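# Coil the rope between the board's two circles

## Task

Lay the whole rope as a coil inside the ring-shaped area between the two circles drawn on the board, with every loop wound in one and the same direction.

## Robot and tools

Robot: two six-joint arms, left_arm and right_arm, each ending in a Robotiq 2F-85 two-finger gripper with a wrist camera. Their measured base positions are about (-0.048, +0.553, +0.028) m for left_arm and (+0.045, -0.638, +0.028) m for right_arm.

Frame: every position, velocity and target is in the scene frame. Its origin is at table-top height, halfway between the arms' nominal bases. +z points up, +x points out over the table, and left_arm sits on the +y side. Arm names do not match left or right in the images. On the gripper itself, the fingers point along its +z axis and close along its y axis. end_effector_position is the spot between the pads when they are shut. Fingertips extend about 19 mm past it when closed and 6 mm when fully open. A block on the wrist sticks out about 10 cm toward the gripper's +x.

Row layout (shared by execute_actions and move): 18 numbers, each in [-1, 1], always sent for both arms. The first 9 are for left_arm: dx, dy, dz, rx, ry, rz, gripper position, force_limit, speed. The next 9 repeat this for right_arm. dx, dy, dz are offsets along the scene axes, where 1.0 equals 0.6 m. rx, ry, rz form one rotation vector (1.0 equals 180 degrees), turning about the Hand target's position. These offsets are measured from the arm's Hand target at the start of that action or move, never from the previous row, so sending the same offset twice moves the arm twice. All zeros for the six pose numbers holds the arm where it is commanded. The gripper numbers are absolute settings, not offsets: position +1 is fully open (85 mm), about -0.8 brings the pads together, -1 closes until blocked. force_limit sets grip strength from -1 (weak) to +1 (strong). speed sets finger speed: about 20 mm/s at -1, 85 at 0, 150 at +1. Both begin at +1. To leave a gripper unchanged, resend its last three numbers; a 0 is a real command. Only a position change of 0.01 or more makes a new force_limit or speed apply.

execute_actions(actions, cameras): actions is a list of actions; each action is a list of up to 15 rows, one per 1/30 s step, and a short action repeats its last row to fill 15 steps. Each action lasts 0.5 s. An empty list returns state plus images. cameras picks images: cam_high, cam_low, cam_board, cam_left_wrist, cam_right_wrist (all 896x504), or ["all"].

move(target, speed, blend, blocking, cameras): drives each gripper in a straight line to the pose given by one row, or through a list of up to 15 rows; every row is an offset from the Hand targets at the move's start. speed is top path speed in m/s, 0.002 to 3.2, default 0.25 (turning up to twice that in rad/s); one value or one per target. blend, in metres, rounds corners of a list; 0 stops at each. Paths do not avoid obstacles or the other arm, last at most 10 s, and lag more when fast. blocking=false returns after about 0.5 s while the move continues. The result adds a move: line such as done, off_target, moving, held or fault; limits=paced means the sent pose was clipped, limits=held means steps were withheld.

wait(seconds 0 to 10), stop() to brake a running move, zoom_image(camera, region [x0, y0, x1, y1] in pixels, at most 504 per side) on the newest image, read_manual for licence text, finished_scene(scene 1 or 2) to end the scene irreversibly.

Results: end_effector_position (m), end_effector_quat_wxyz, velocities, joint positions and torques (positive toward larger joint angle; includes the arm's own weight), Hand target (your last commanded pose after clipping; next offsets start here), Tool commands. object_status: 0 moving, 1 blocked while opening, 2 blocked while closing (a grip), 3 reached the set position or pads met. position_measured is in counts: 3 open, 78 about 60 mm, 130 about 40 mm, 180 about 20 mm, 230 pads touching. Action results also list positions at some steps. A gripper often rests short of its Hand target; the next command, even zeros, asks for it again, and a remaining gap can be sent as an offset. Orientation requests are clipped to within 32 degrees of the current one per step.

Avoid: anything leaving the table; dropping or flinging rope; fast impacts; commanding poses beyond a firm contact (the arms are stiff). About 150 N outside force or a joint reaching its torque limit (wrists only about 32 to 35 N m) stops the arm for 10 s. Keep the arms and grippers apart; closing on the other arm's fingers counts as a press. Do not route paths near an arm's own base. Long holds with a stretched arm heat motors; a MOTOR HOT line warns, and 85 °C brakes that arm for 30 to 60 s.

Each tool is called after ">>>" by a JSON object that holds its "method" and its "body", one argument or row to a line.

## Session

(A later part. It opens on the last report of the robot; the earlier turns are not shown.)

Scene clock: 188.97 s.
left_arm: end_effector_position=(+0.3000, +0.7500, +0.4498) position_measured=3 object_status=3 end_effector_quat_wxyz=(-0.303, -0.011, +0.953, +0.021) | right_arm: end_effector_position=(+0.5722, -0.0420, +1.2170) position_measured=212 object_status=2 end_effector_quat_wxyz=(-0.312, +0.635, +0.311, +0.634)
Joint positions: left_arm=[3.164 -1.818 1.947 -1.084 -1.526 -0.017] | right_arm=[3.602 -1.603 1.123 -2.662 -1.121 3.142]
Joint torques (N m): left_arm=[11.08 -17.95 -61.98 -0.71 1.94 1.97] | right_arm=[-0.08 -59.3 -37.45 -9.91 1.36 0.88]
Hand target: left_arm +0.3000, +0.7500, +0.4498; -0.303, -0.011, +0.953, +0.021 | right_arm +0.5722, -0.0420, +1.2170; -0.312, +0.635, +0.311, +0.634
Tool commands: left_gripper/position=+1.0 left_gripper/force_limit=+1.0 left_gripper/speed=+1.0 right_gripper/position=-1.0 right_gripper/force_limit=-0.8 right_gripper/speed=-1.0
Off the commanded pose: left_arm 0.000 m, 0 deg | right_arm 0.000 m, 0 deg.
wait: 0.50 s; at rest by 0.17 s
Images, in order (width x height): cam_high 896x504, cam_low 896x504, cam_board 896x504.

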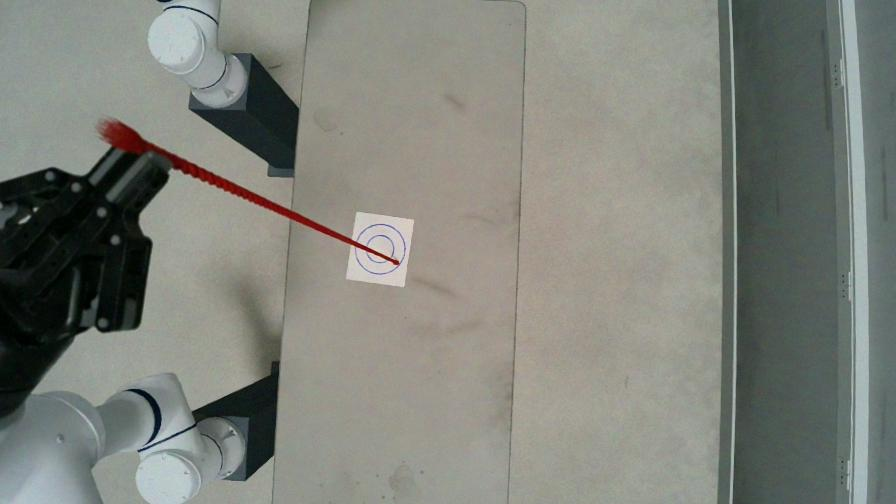

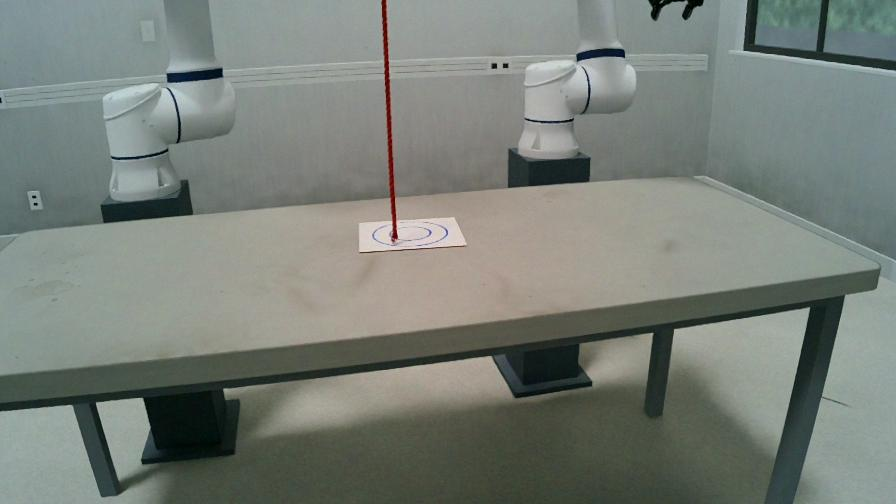

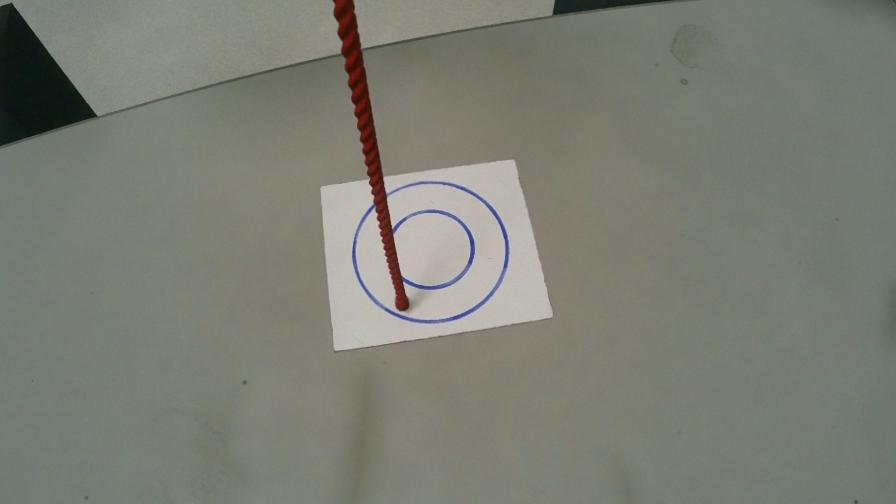

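>>> {"method": "zoom_image", "body": {
  "camera": "cam_high",
  "region": [320, 190, 440, 310]
}}

>>> {"method": "zoom_image", "body": {
  "camera": "cam_board",
  "region": [320, 150, 560, 360]
}}

Scaled by 4.200 from the camera's 896x504 image, which has a finer 1280x720 frame.

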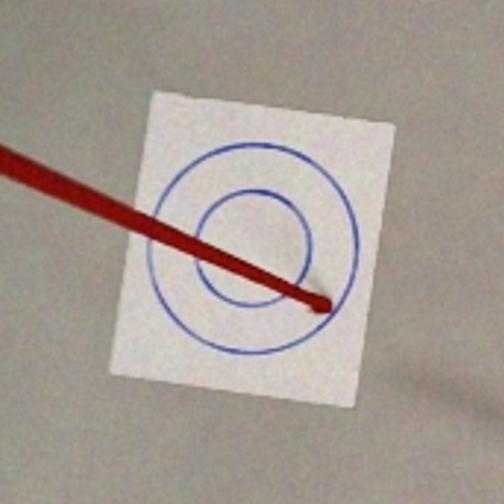

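Scaled by 2.100 from the camera's 896x504 image, which has a finer 1280x720 frame.

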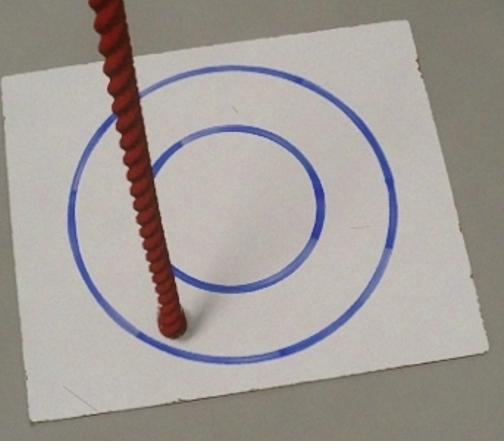

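>>> {"method": "move", "body": {
  "target": [0,0,0,0,0,0,1,1,1,0,0,0.03,0,0,0,-1.0,-0.8,-1],
  "speed": 0.02,
  "cameras": ["cam_board"]
}}

>>> {"method": "wait", "body": {
  "seconds": 0.45,
  "cameras": ["cam_board"]
}}

>>> {"method": "wait", "body": {
  "seconds": 0.45,
  "cameras": ["cam_board"]
}}

>>> {"method": "wait", "body": {
  "seconds": 0.45,
  "cameras": ["cam_board"]
}}

Scene clock: 197.00 s.
left_arm: end_effector_position=(+0.3000, +0.7500, +0.4498) position_measured=3 object_status=3 end_effector_quat_wxyz=(-0.303, -0.011, +0.953, +0.021) | right_arm: end_effector_position=(+0.5722, -0.0420, +1.2349) position_measured=212 object_status=2 end_effector_quat_wxyz=(-0.312, +0.635, +0.311, +0.634)
Joint positions: left_arm=[3.164 -1.818 1.947 -1.084 -1.526 -0.017] | right_arm=[3.602 -1.587 1.073 -2.626 -1.121 3.142]
Joint torques (N m): left_arm=[13.47 -16.42 -61.28 -0.38 1.56 2.35] | right_arm=[7.63 -20.15 -51.36 1.42 3.22 0.24]
Hand target: left_arm +0.3000, +0.7500, +0.4498; -0.303, -0.011, +0.953, +0.021 | right_arm +0.5722, -0.0420, +1.2350; -0.312, +0.635, +0.311, +0.634
Off the commanded pose: left_arm 0.000 m, 0 deg | right_arm 0.000 m, 0 deg.
move: done
Images, in order (width x height): cam_board 896x504.

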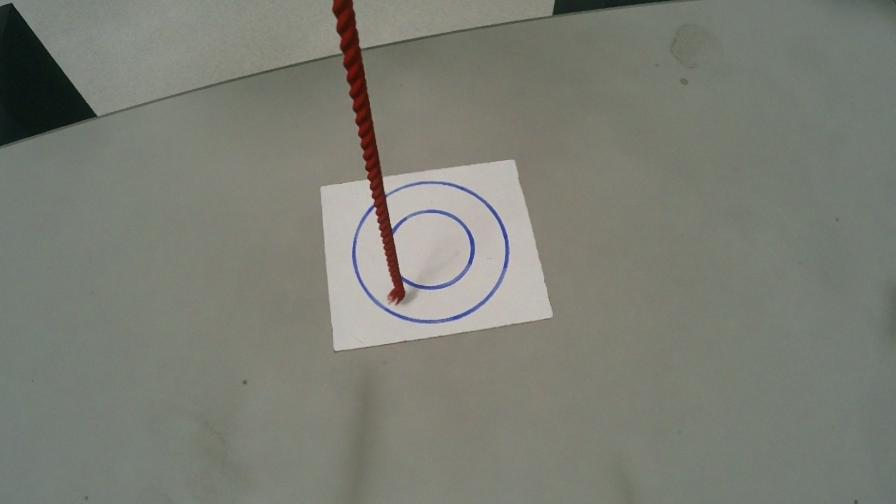

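Scene clock: 197.47 s.
left_arm: end_effector_position=(+0.3000, +0.7500, +0.4498) position_measured=3 object_status=3 end_effector_quat_wxyz=(-0.303, -0.011, +0.953, +0.021) | right_arm: end_effector_position=(+0.5722, -0.0420, +1.2350) position_measured=212 object_status=2 end_effector_quat_wxyz=(-0.312, +0.635, +0.311, +0.634)
Joint positions: left_arm=[3.164 -1.818 1.947 -1.084 -1.526 -0.017] | right_arm=[3.602 -1.587 1.072 -2.626 -1.121 3.142]
Joint torques (N m): left_arm=[13.6 -19.21 -60.55 -0.35 2.23 2.1] | right_arm=[9.25 -19.97 -51.76 1.58 2.3 -0.88]
Hand target: left_arm +0.3000, +0.7500, +0.4498; -0.303, -0.011, +0.953, +0.021 | right_arm +0.5722, -0.0420, +1.2350; -0.312, +0.635, +0.311, +0.634
Tool commands: left_gripper/position=+1.0 left_gripper/force_limit=+1.0 left_gripper/speed=+1.0 right_gripper/position=-1.0 right_gripper/force_limit=-0.8 right_gripper/speed=-1.0
Off the commanded pose: left_arm 0.000 m, 0 deg | right_arm 0.000 m, 0 deg.
wait: 0.47 s; at rest by 0.17 s
Images, in order (width x height): cam_board 896x504.

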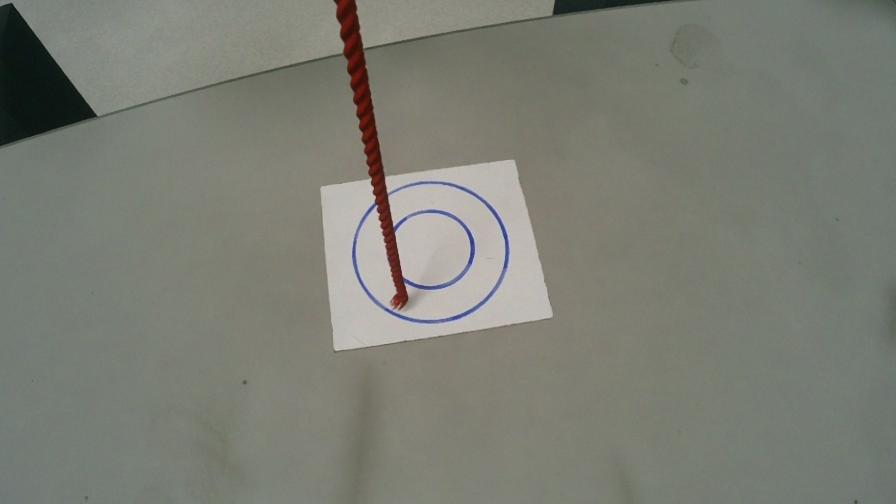

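Scene clock: 197.93 s.
left_arm: end_effector_position=(+0.3000, +0.7500, +0.4498) position_measured=3 object_status=3 end_effector_quat_wxyz=(-0.303, -0.011, +0.953, +0.021) | right_arm: end_effector_position=(+0.5722, -0.0420, +1.2350) position_measured=212 object_status=2 end_effector_quat_wxyz=(-0.312, +0.635, +0.311, +0.634)
Joint positions: left_arm=[3.164 -1.818 1.947 -1.084 -1.526 -0.017] | right_arm=[3.602 -1.587 1.072 -2.626 -1.121 3.142]
Joint torques (N m): left_arm=[11.71 -17.51 -61.8 -0.49 2.31 2.22] | right_arm=[9.27 -20.27 -51.48 1.56 1.82 -1.21]
Hand target: left_arm +0.3000, +0.7500, +0.4498; -0.303, -0.011, +0.953, +0.021 | right_arm +0.5722, -0.0420, +1.2350; -0.312, +0.635, +0.311, +0.634
Tool commands: left_gripper/position=+1.0 left_gripper/force_limit=+1.0 left_gripper/speed=+1.0 right_gripper/position=-1.0 right_gripper/force_limit=-0.8 right_gripper/speed=-1.0
Off the commanded pose: left_arm 0.000 m, 0 deg | right_arm 0.000 m, 0 deg.
wait: 0.47 s; at rest by 0.17 s
Images, in order (width x height): cam_board 896x504.

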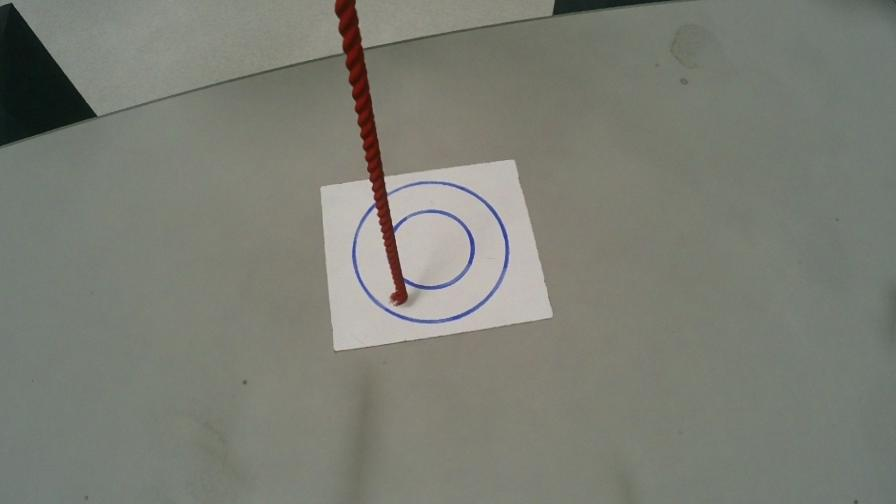

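Scene clock: 198.40 s.
left_arm: end_effector_position=(+0.3000, +0.7500, +0.4498) position_measured=3 object_status=3 end_effector_quat_wxyz=(-0.303, -0.011, +0.953, +0.021) | right_arm: end_effector_position=(+0.5722, -0.0420, +1.2350) position_measured=212 object_status=2 end_effector_quat_wxyz=(-0.312, +0.635, +0.311, +0.634)
Joint positions: left_arm=[3.164 -1.818 1.947 -1.084 -1.526 -0.017] | right_arm=[3.602 -1.587 1.072 -2.626 -1.121 3.142]
Joint torques (N m): left_arm=[10.21 -15.41 -60.99 -0.56 2.14 2.48] | right_arm=[9.64 -21.37 -51.67 1.65 1.13 -1.31]
Hand target: left_arm +0.3000, +0.7500, +0.4498; -0.303, -0.011, +0.953, +0.021 | right_arm +0.5722, -0.0420, +1.2350; -0.312, +0.635, +0.311, +0.634
Tool commands: left_gripper/position=+1.0 left_gripper/force_limit=+1.0 left_gripper/speed=+1.0 right_gripper/position=-1.0 right_gripper/force_limit=-0.8 right_gripper/speed=-1.0
Off the commanded pose: left_arm 0.000 m, 0 deg | right_arm 0.000 m, 0 deg.
wait: 0.47 s; at rest by 0.17 s
Images, in order (width x height): cam_board 896x504.

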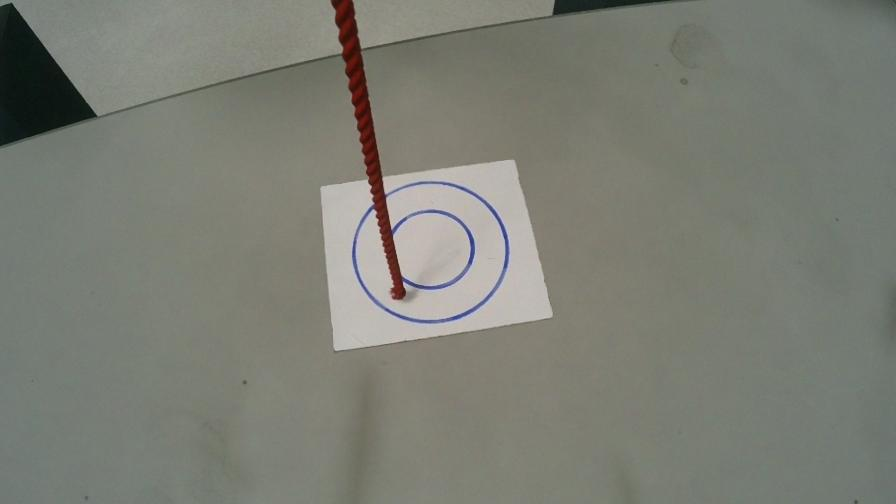

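>>> {"method": "move", "body": {
  "target": [
    [0,0,0,0,0,0,1,1,1,-0.0063,0.0228,0,0,0,0,-1.0,-0.8,-1],
    [0,0,0,0,0,0,1,1,1,0.0172,0.0510,-0.0190,0,0,0,-1.0,-0.8,-1],
    [0,0,0,0,0,0,1,1,1,0.0220,0.1042,-0.0698,0,0,0,-1.0,-0.8,-1]
  ],
  "speed": 0.035,
  "blend": 0.006,
  "cameras": ["cam_board", "cam_high"]
}}

>>> {"method": "zoom_image", "body": {
  "camera": "cam_board",
  "region": [320, 150, 560, 360]
}}

>>> {"method": "zoom_image", "body": {
  "camera": "cam_high",
  "region": [320, 190, 440, 310]
}}

Scene clock: 217.57 s.
left_arm: end_effector_position=(+0.3000, +0.7500, +0.4498) position_measured=3 object_status=3 end_effector_quat_wxyz=(-0.303, -0.011, +0.953, +0.021) | right_arm: end_effector_position=(+0.5854, +0.0204, +1.1932) position_measured=212 object_status=2 end_effector_quat_wxyz=(-0.312, +0.635, +0.311, +0.634)
Joint positions: left_arm=[3.164 -1.818 1.947 -1.084 -1.526 -0.017] | right_arm=[3.695 -1.526 1.093 -2.707 -1.214 3.142]
Joint torques (N m): left_arm=[10.95 -18.35 -60.75 -1.04 1.74 2.06] | right_arm=[31.6 -29.06 -38.32 -10.04 -0.65 0.7]
Hand target: left_arm +0.3000, +0.7500, +0.4498; -0.303, -0.011, +0.953, +0.021 | right_arm +0.5854, +0.0205, +1.1931; -0.312, +0.635, +0.311, +0.634
Off the commanded pose: left_arm 0.000 m, 0 deg | right_arm 0.000 m, 0 deg.
move: done
Images, in order (width x height): cam_high 896x504, cam_board 896x504.

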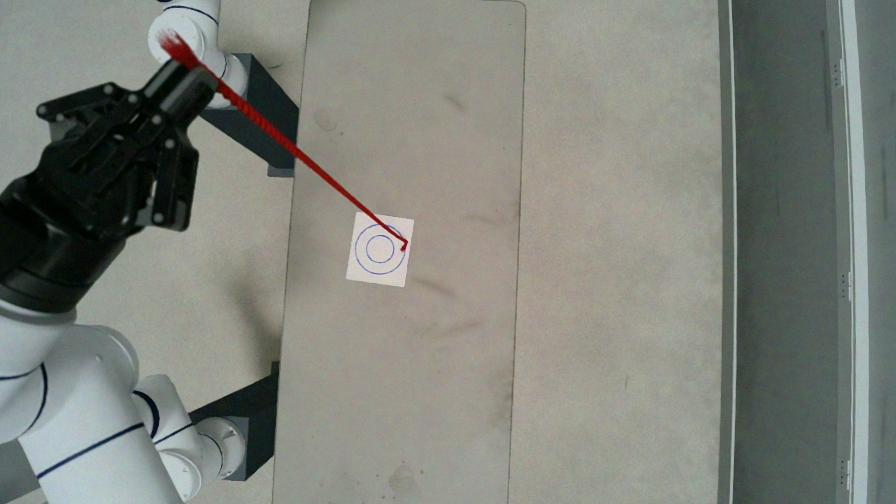

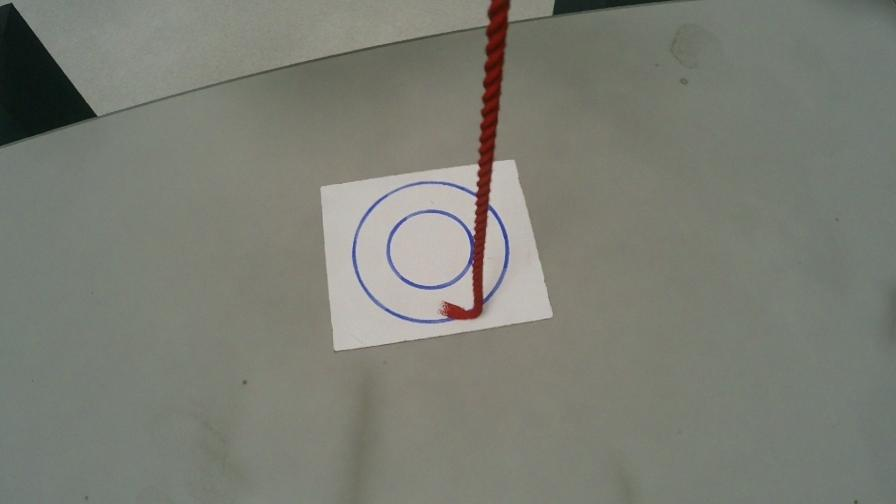

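Scaled by 2.100 from the camera's 896x504 image, which has a finer 1280x720 frame.

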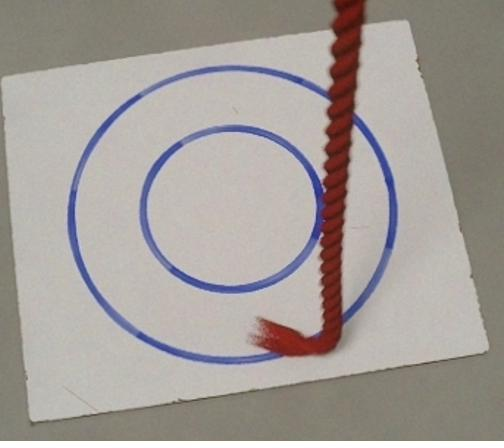

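Scaled by 4.200 from the camera's 896x504 image, which has a finer 1280x720 frame.

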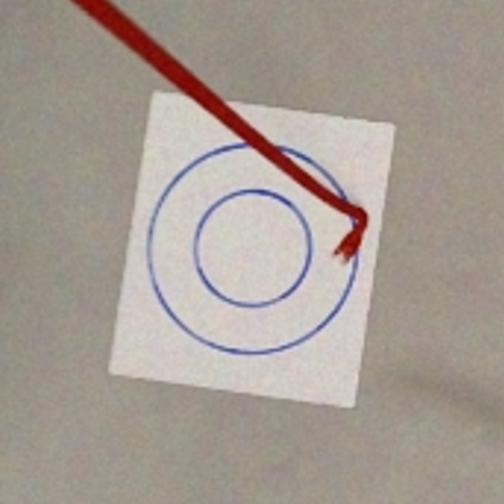

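>>> {"method": "wait", "body": {
  "seconds": 0.5,
  "cameras": ["cam_board", "cam_high", "cam_low"]
}}

>>> {"method": "zoom_image", "body": {
  "camera": "cam_board",
  "region": [320, 150, 560, 360]
}}

>>> {"method": "zoom_image", "body": {
  "camera": "cam_high",
  "region": [320, 190, 440, 310]
}}

Scene clock: 220.00 s.
left_arm: end_effector_position=(+0.3000, +0.7500, +0.4498) position_measured=3 object_status=3 end_effector_quat_wxyz=(-0.303, -0.011, +0.953, +0.021) | right_arm: end_effector_position=(+0.5854, +0.0205, +1.1931) position_measured=212 object_status=2 end_effector_quat_wxyz=(-0.312, +0.635, +0.311, +0.634)
Joint positions: left_arm=[3.164 -1.818 1.947 -1.084 -1.526 -0.017] | right_arm=[3.695 -1.526 1.093 -2.708 -1.214 3.142]
Joint torques (N m): left_arm=[8.35 -16.31 -61.72 -0.3 1.84 1.54] | right_arm=[30.37 -27.83 -38.34 -9.92 -0.86 0.89]
Hand target: left_arm +0.3000, +0.7500, +0.4498; -0.303, -0.011, +0.953, +0.021 | right_arm +0.5854, +0.0205, +1.1931; -0.312, +0.635, +0.311, +0.634
Tool commands: left_gripper/position=+1.0 left_gripper/force_limit=+1.0 left_gripper/speed=+1.0 right_gripper/position=-1.0 right_gripper/force_limit=-0.8 right_gripper/speed=-1.0
Off the commanded pose: left_arm 0.000 m, 0 deg | right_arm 0.000 m, 0 deg.
wait: 0.50 s; at rest from the start
Images, in order (width x height): cam_high 896x504, cam_low 896x504, cam_board 896x504.

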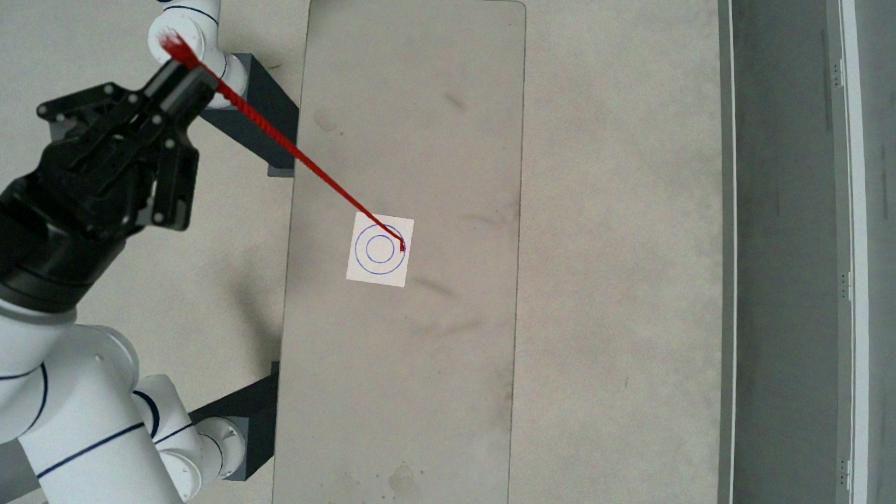

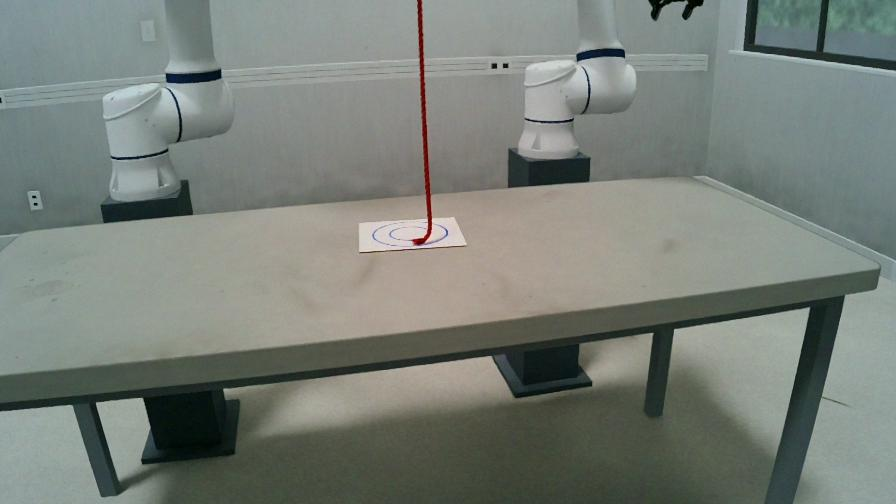

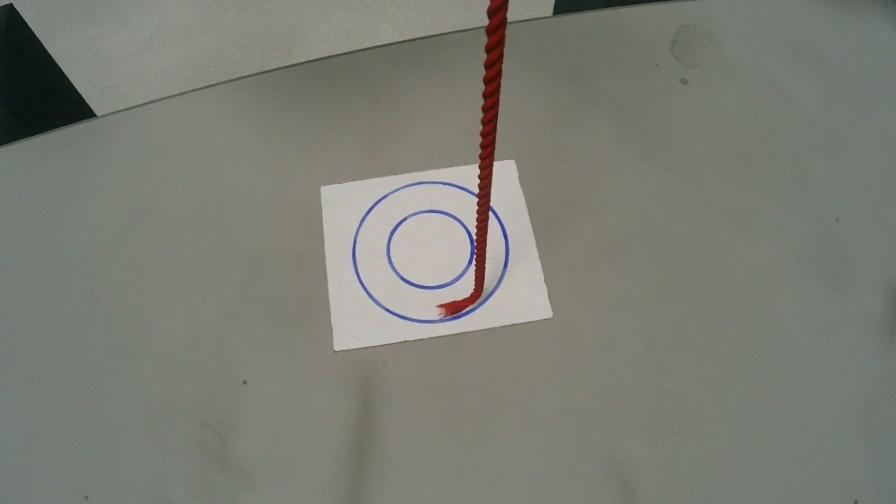

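Scaled by 2.100 from the camera's 896x504 image, which has a finer 1280x720 frame.

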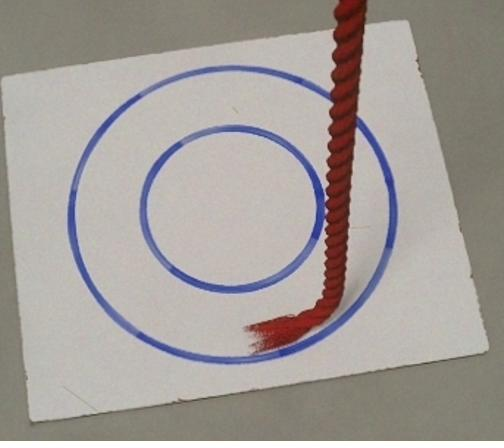

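Scaled by 4.200 from the camera's 896x504 image, which has a finer 1280x720 frame.

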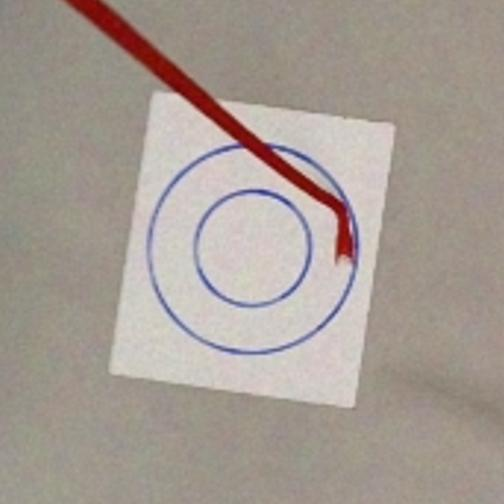

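>>> {"method": "move", "body": {
  "target": [
    [0,0,0,0,0,0,1,1,1,-0.0057,0.0720,-0.0068,0,0,0,-1.0,-0.8,-1],
    [0,0,0,0,0,0,1,1,1,-0.0713,0.0992,-0.0735,0,0,0,-1.0,-0.8,-1],
    [0,0,0,0,0,0,1,1,1,-0.1390,0.0933,-0.1385,0,0,0,-1.0,-0.8,-1]
  ],
  "speed": [0.02,0.03,0.03],
  "blend": 0.01,
  "cameras": ["cam_board", "cam_high"]
}}

>>> {"method": "zoom_image", "body": {
  "camera": "cam_board",
  "region": [320, 150, 560, 360]
}}

>>> {"method": "zoom_image", "body": {
  "camera": "cam_high",
  "region": [320, 190, 440, 310]
}}

Scene clock: 239.10 s.
left_arm: end_effector_position=(+0.3000, +0.7500, +0.4498) position_measured=3 object_status=3 end_effector_quat_wxyz=(-0.303, -0.011, +0.953, +0.021) | right_arm: end_effector_position=(+0.5021, +0.0765, +1.1100) position_measured=212 object_status=2 end_effector_quat_wxyz=(-0.312, +0.635, +0.311, +0.634)
Joint positions: left_arm=[3.164 -1.818 1.947 -1.084 -1.526 -0.017] | right_arm=[3.869 -1.58 1.303 -2.864 -1.388 3.143]
Joint torques (N m): left_arm=[10.52 -18.23 -60.73 -0.36 2.01 1.8] | right_arm=[29.18 -64.01 -41.15 -10.51 -1.1 0.98]
Hand target: left_arm +0.3000, +0.7500, +0.4498; -0.303, -0.011, +0.953, +0.021 | right_arm +0.5020, +0.0765, +1.1100; -0.312, +0.635, +0.311, +0.634
Off the commanded pose: left_arm 0.000 m, 0 deg | right_arm 0.000 m, 0 deg.
move: done
Images, in order (width x height): cam_high 896x504, cam_board 896x504.

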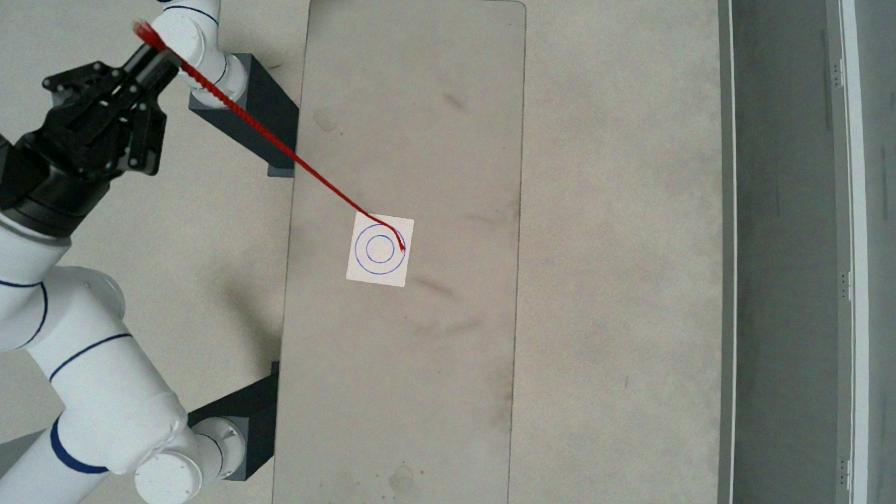

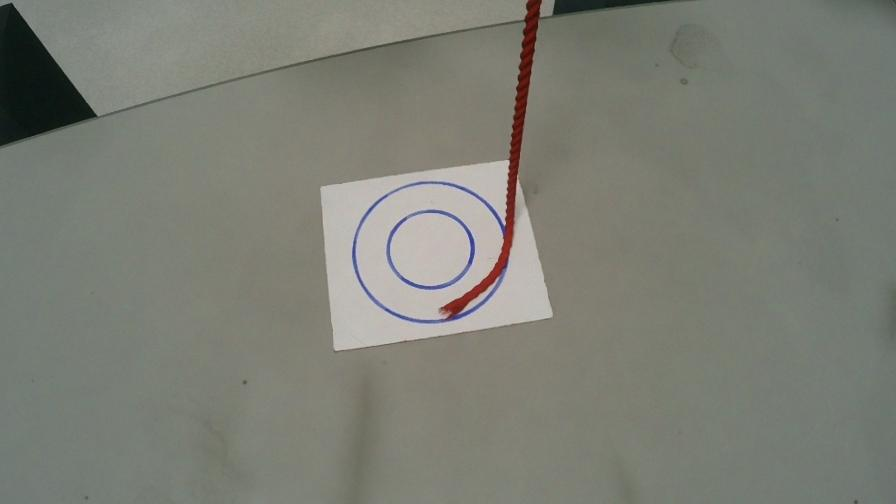

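Scaled by 2.100 from the camera's 896x504 image, which has a finer 1280x720 frame.

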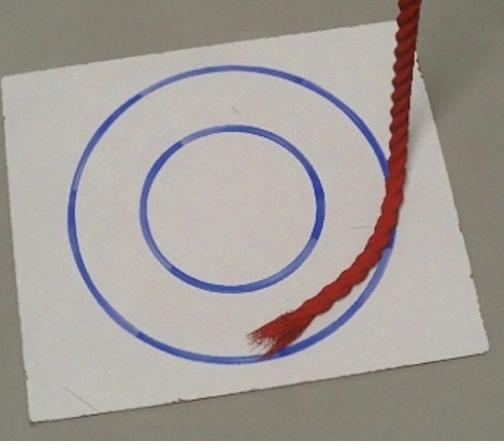

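Scaled by 4.200 from the camera's 896x504 image, which has a finer 1280x720 frame.

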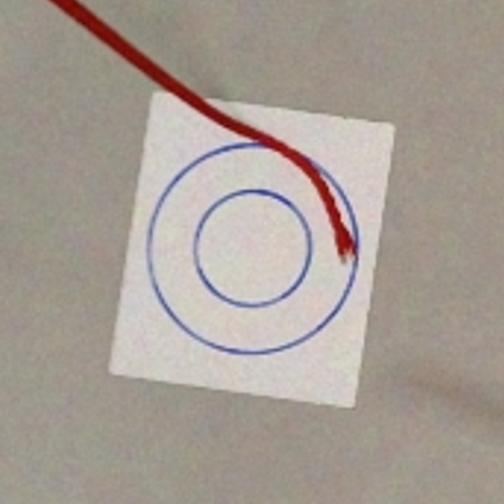

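>>> {"method": "move", "body": {
  "target": [
    [0,0,0,0,0,0,1,1,1,-0.0167,-0.0008,-0.05,0,0,0,-1.0,-0.8,-1],
    [0,0,0,0,0,0,1,1,1,-0.0672,-0.0507,-0.1117,0,0,0,-1.0,-0.8,-1],
    [0,0,0,0,0,0,1,1,1,-0.0857,-0.1163,-0.1717,0,0,0,-1.0,-0.8,-1]
  ],
  "speed": 0.03,
  "blend": 0.01,
  "cameras": ["cam_board", "cam_high", "cam_low"]
}}

>>> {"method": "zoom_image", "body": {
  "camera": "cam_board",
  "region": [320, 150, 560, 360]
}}

>>> {"method": "zoom_image", "body": {
  "camera": "cam_high",
  "region": [320, 190, 440, 310]
}}

Scene clock: 258.83 s.
left_arm: end_effector_position=(+0.3000, +0.7500, +0.4498) position_measured=3 object_status=3 end_effector_quat_wxyz=(-0.303, -0.011, +0.953, +0.021) | right_arm: end_effector_position=(+0.4506, +0.0067, +1.0070) position_measured=212 object_status=2 end_effector_quat_wxyz=(-0.312, +0.635, +0.311, +0.634)
Joint positions: left_arm=[3.164 -1.818 1.947 -1.084 -1.526 -0.017] | right_arm=[3.83 -1.759 1.647 -3.029 -1.35 3.143]
Joint torques (N m): left_arm=[7.78 -16.62 -61.16 -0.33 1.73 1.52] | right_arm=[-15.86 -48.28 -42.71 -10.19 3.29 -1.18]
Hand target: left_arm +0.3000, +0.7500, +0.4498; -0.303, -0.011, +0.953, +0.021 | right_arm +0.4506, +0.0067, +1.0070; -0.312, +0.635, +0.311, +0.634
Off the commanded pose: left_arm 0.000 m, 0 deg | right_arm 0.000 m, 0 deg.
move: done
Images, in order (width x height): cam_high 896x504, cam_low 896x504, cam_board 896x504.

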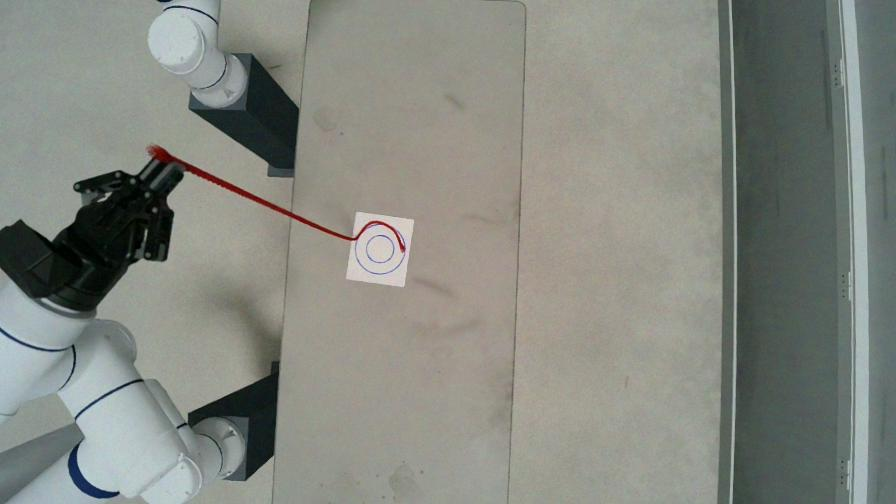

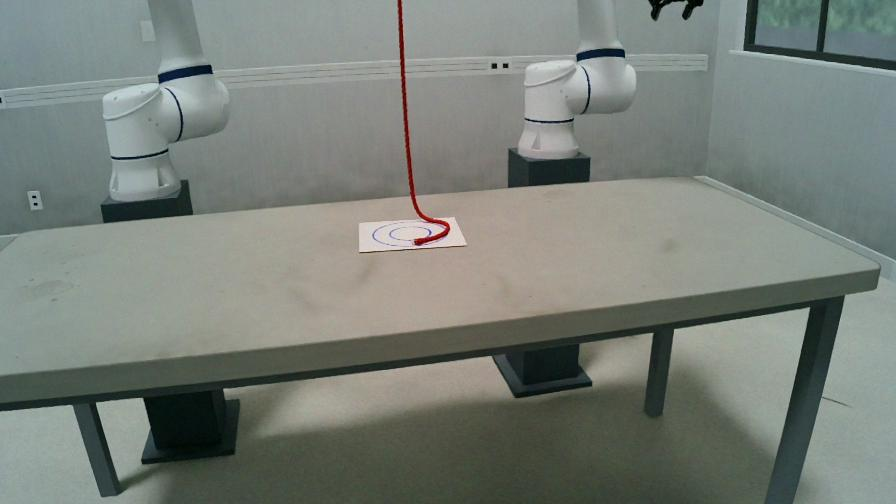

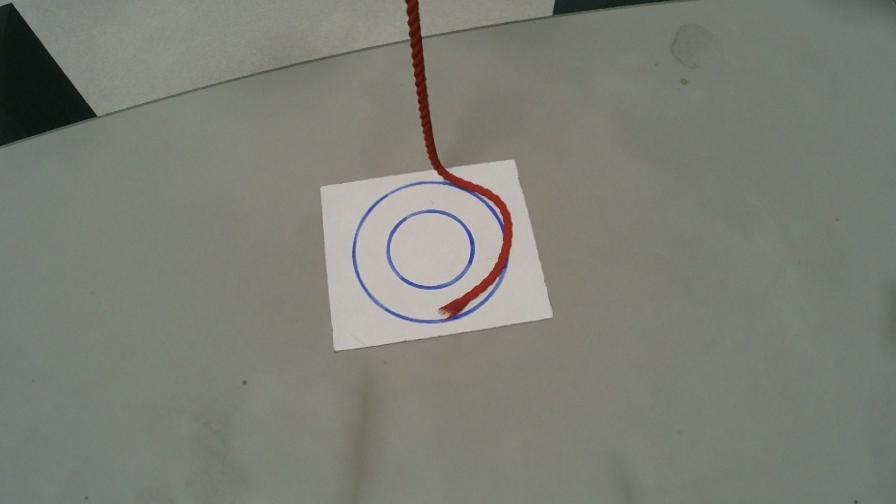

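Scaled by 2.100 from the camera's 896x504 image, which has a finer 1280x720 frame.

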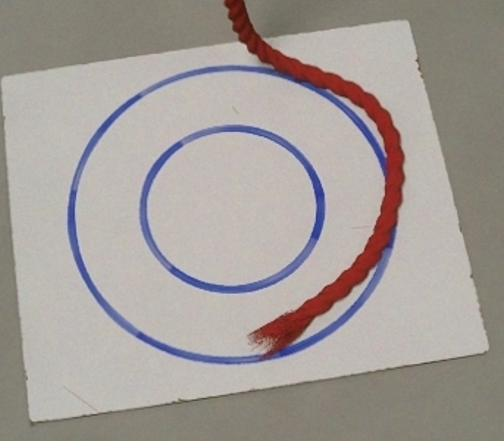

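Scaled by 4.200 from the camera's 896x504 image, which has a finer 1280x720 frame.

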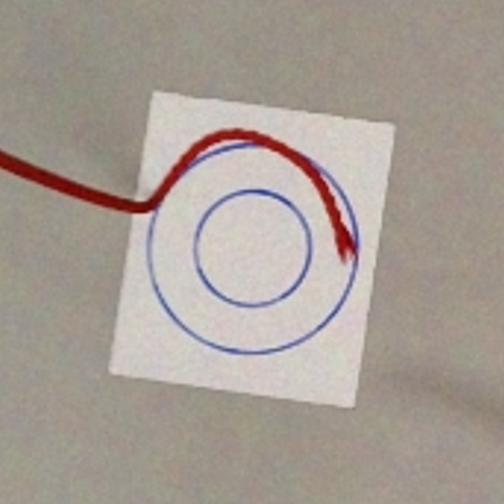

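>>> {"method": "move", "body": {
  "target": [
    [0,0,0,0,0,0,1,1,1,0.0265,0.0827,0.0733,0,0,0,-1.0,-0.8,-1],
    [0,0,0,0,0,0,1,1,1,0.0990,0.1138,0.1517,0,0,0,-1.0,-0.8,-1],
    [0,0,0,0,0,0,1,1,1,0.1407,0.0928,0.2300,0,0,0,-1.0,-0.8,-1]
  ],
  "speed": 0.035,
  "blend": 0.015,
  "cameras": ["cam_board", "cam_high"]
}}

>>> {"method": "zoom_image", "body": {
  "camera": "cam_board",
  "region": [320, 150, 560, 360]
}}

>>> {"method": "zoom_image", "body": {
  "camera": "cam_high",
  "region": [320, 190, 440, 310]
}}

Scene clock: 285.77 s.
left_arm: end_effector_position=(+0.3000, +0.7500, +0.4498) position_measured=3 object_status=3 end_effector_quat_wxyz=(-0.303, -0.011, +0.953, +0.021) | right_arm: end_effector_position=(+0.5350, +0.0624, +1.1449) position_measured=212 object_status=2 end_effector_quat_wxyz=(-0.312, +0.635, +0.311, +0.634)
Joint positions: left_arm=[3.164 -1.818 1.947 -1.084 -1.526 -0.017] | right_arm=[3.811 -1.553 1.212 -2.8 -1.33 3.143]
Joint torques (N m): left_arm=[8.01 -15.73 -60.06 -0.95 1.84 1.73] | right_arm=[-15.99 -27.67 -54.01 1.45 3.38 -1.07]
Hand target: left_arm +0.3000, +0.7500, +0.4498; -0.303, -0.011, +0.953, +0.021 | right_arm +0.5350, +0.0624, +1.1450; -0.312, +0.635, +0.311, +0.634
Off the commanded pose: left_arm 0.000 m, 0 deg | right_arm 0.000 m, 0 deg.
move: done
Images, in order (width x height): cam_high 896x504, cam_board 896x504.

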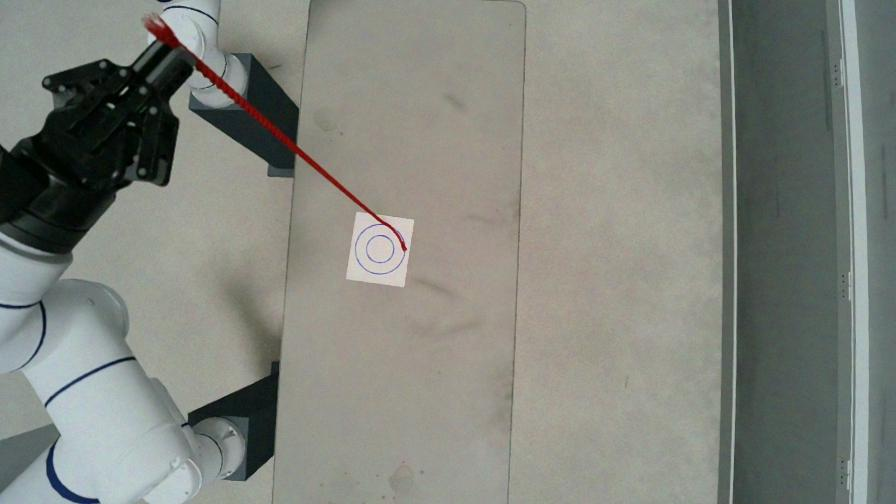

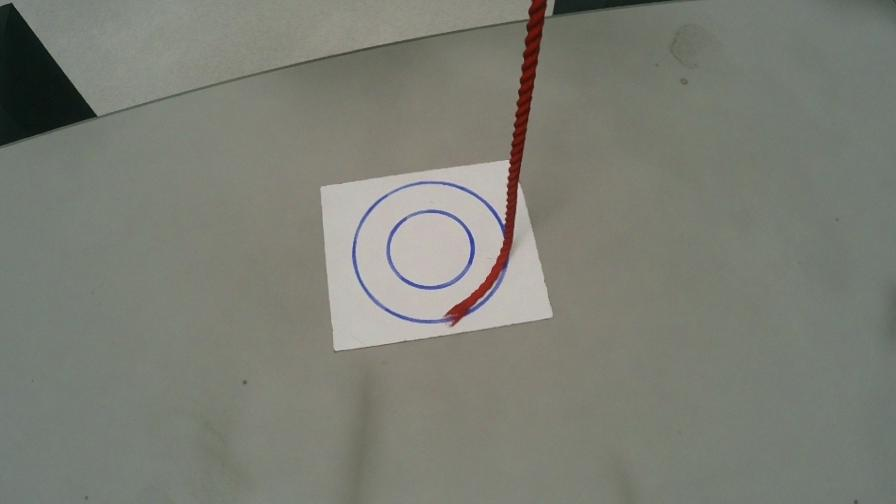

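Scaled by 2.100 from the camera's 896x504 image, which has a finer 1280x720 frame.

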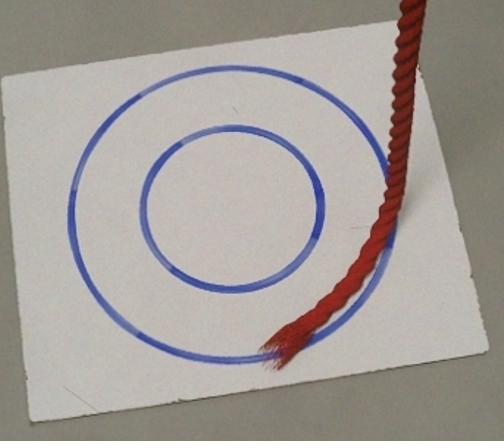

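Scaled by 4.200 from the camera's 896x504 image, which has a finer 1280x720 frame.

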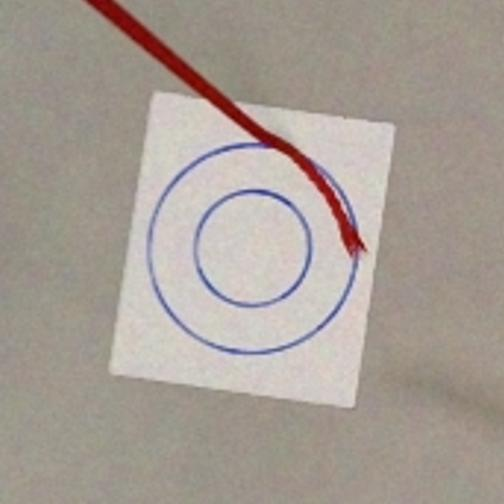

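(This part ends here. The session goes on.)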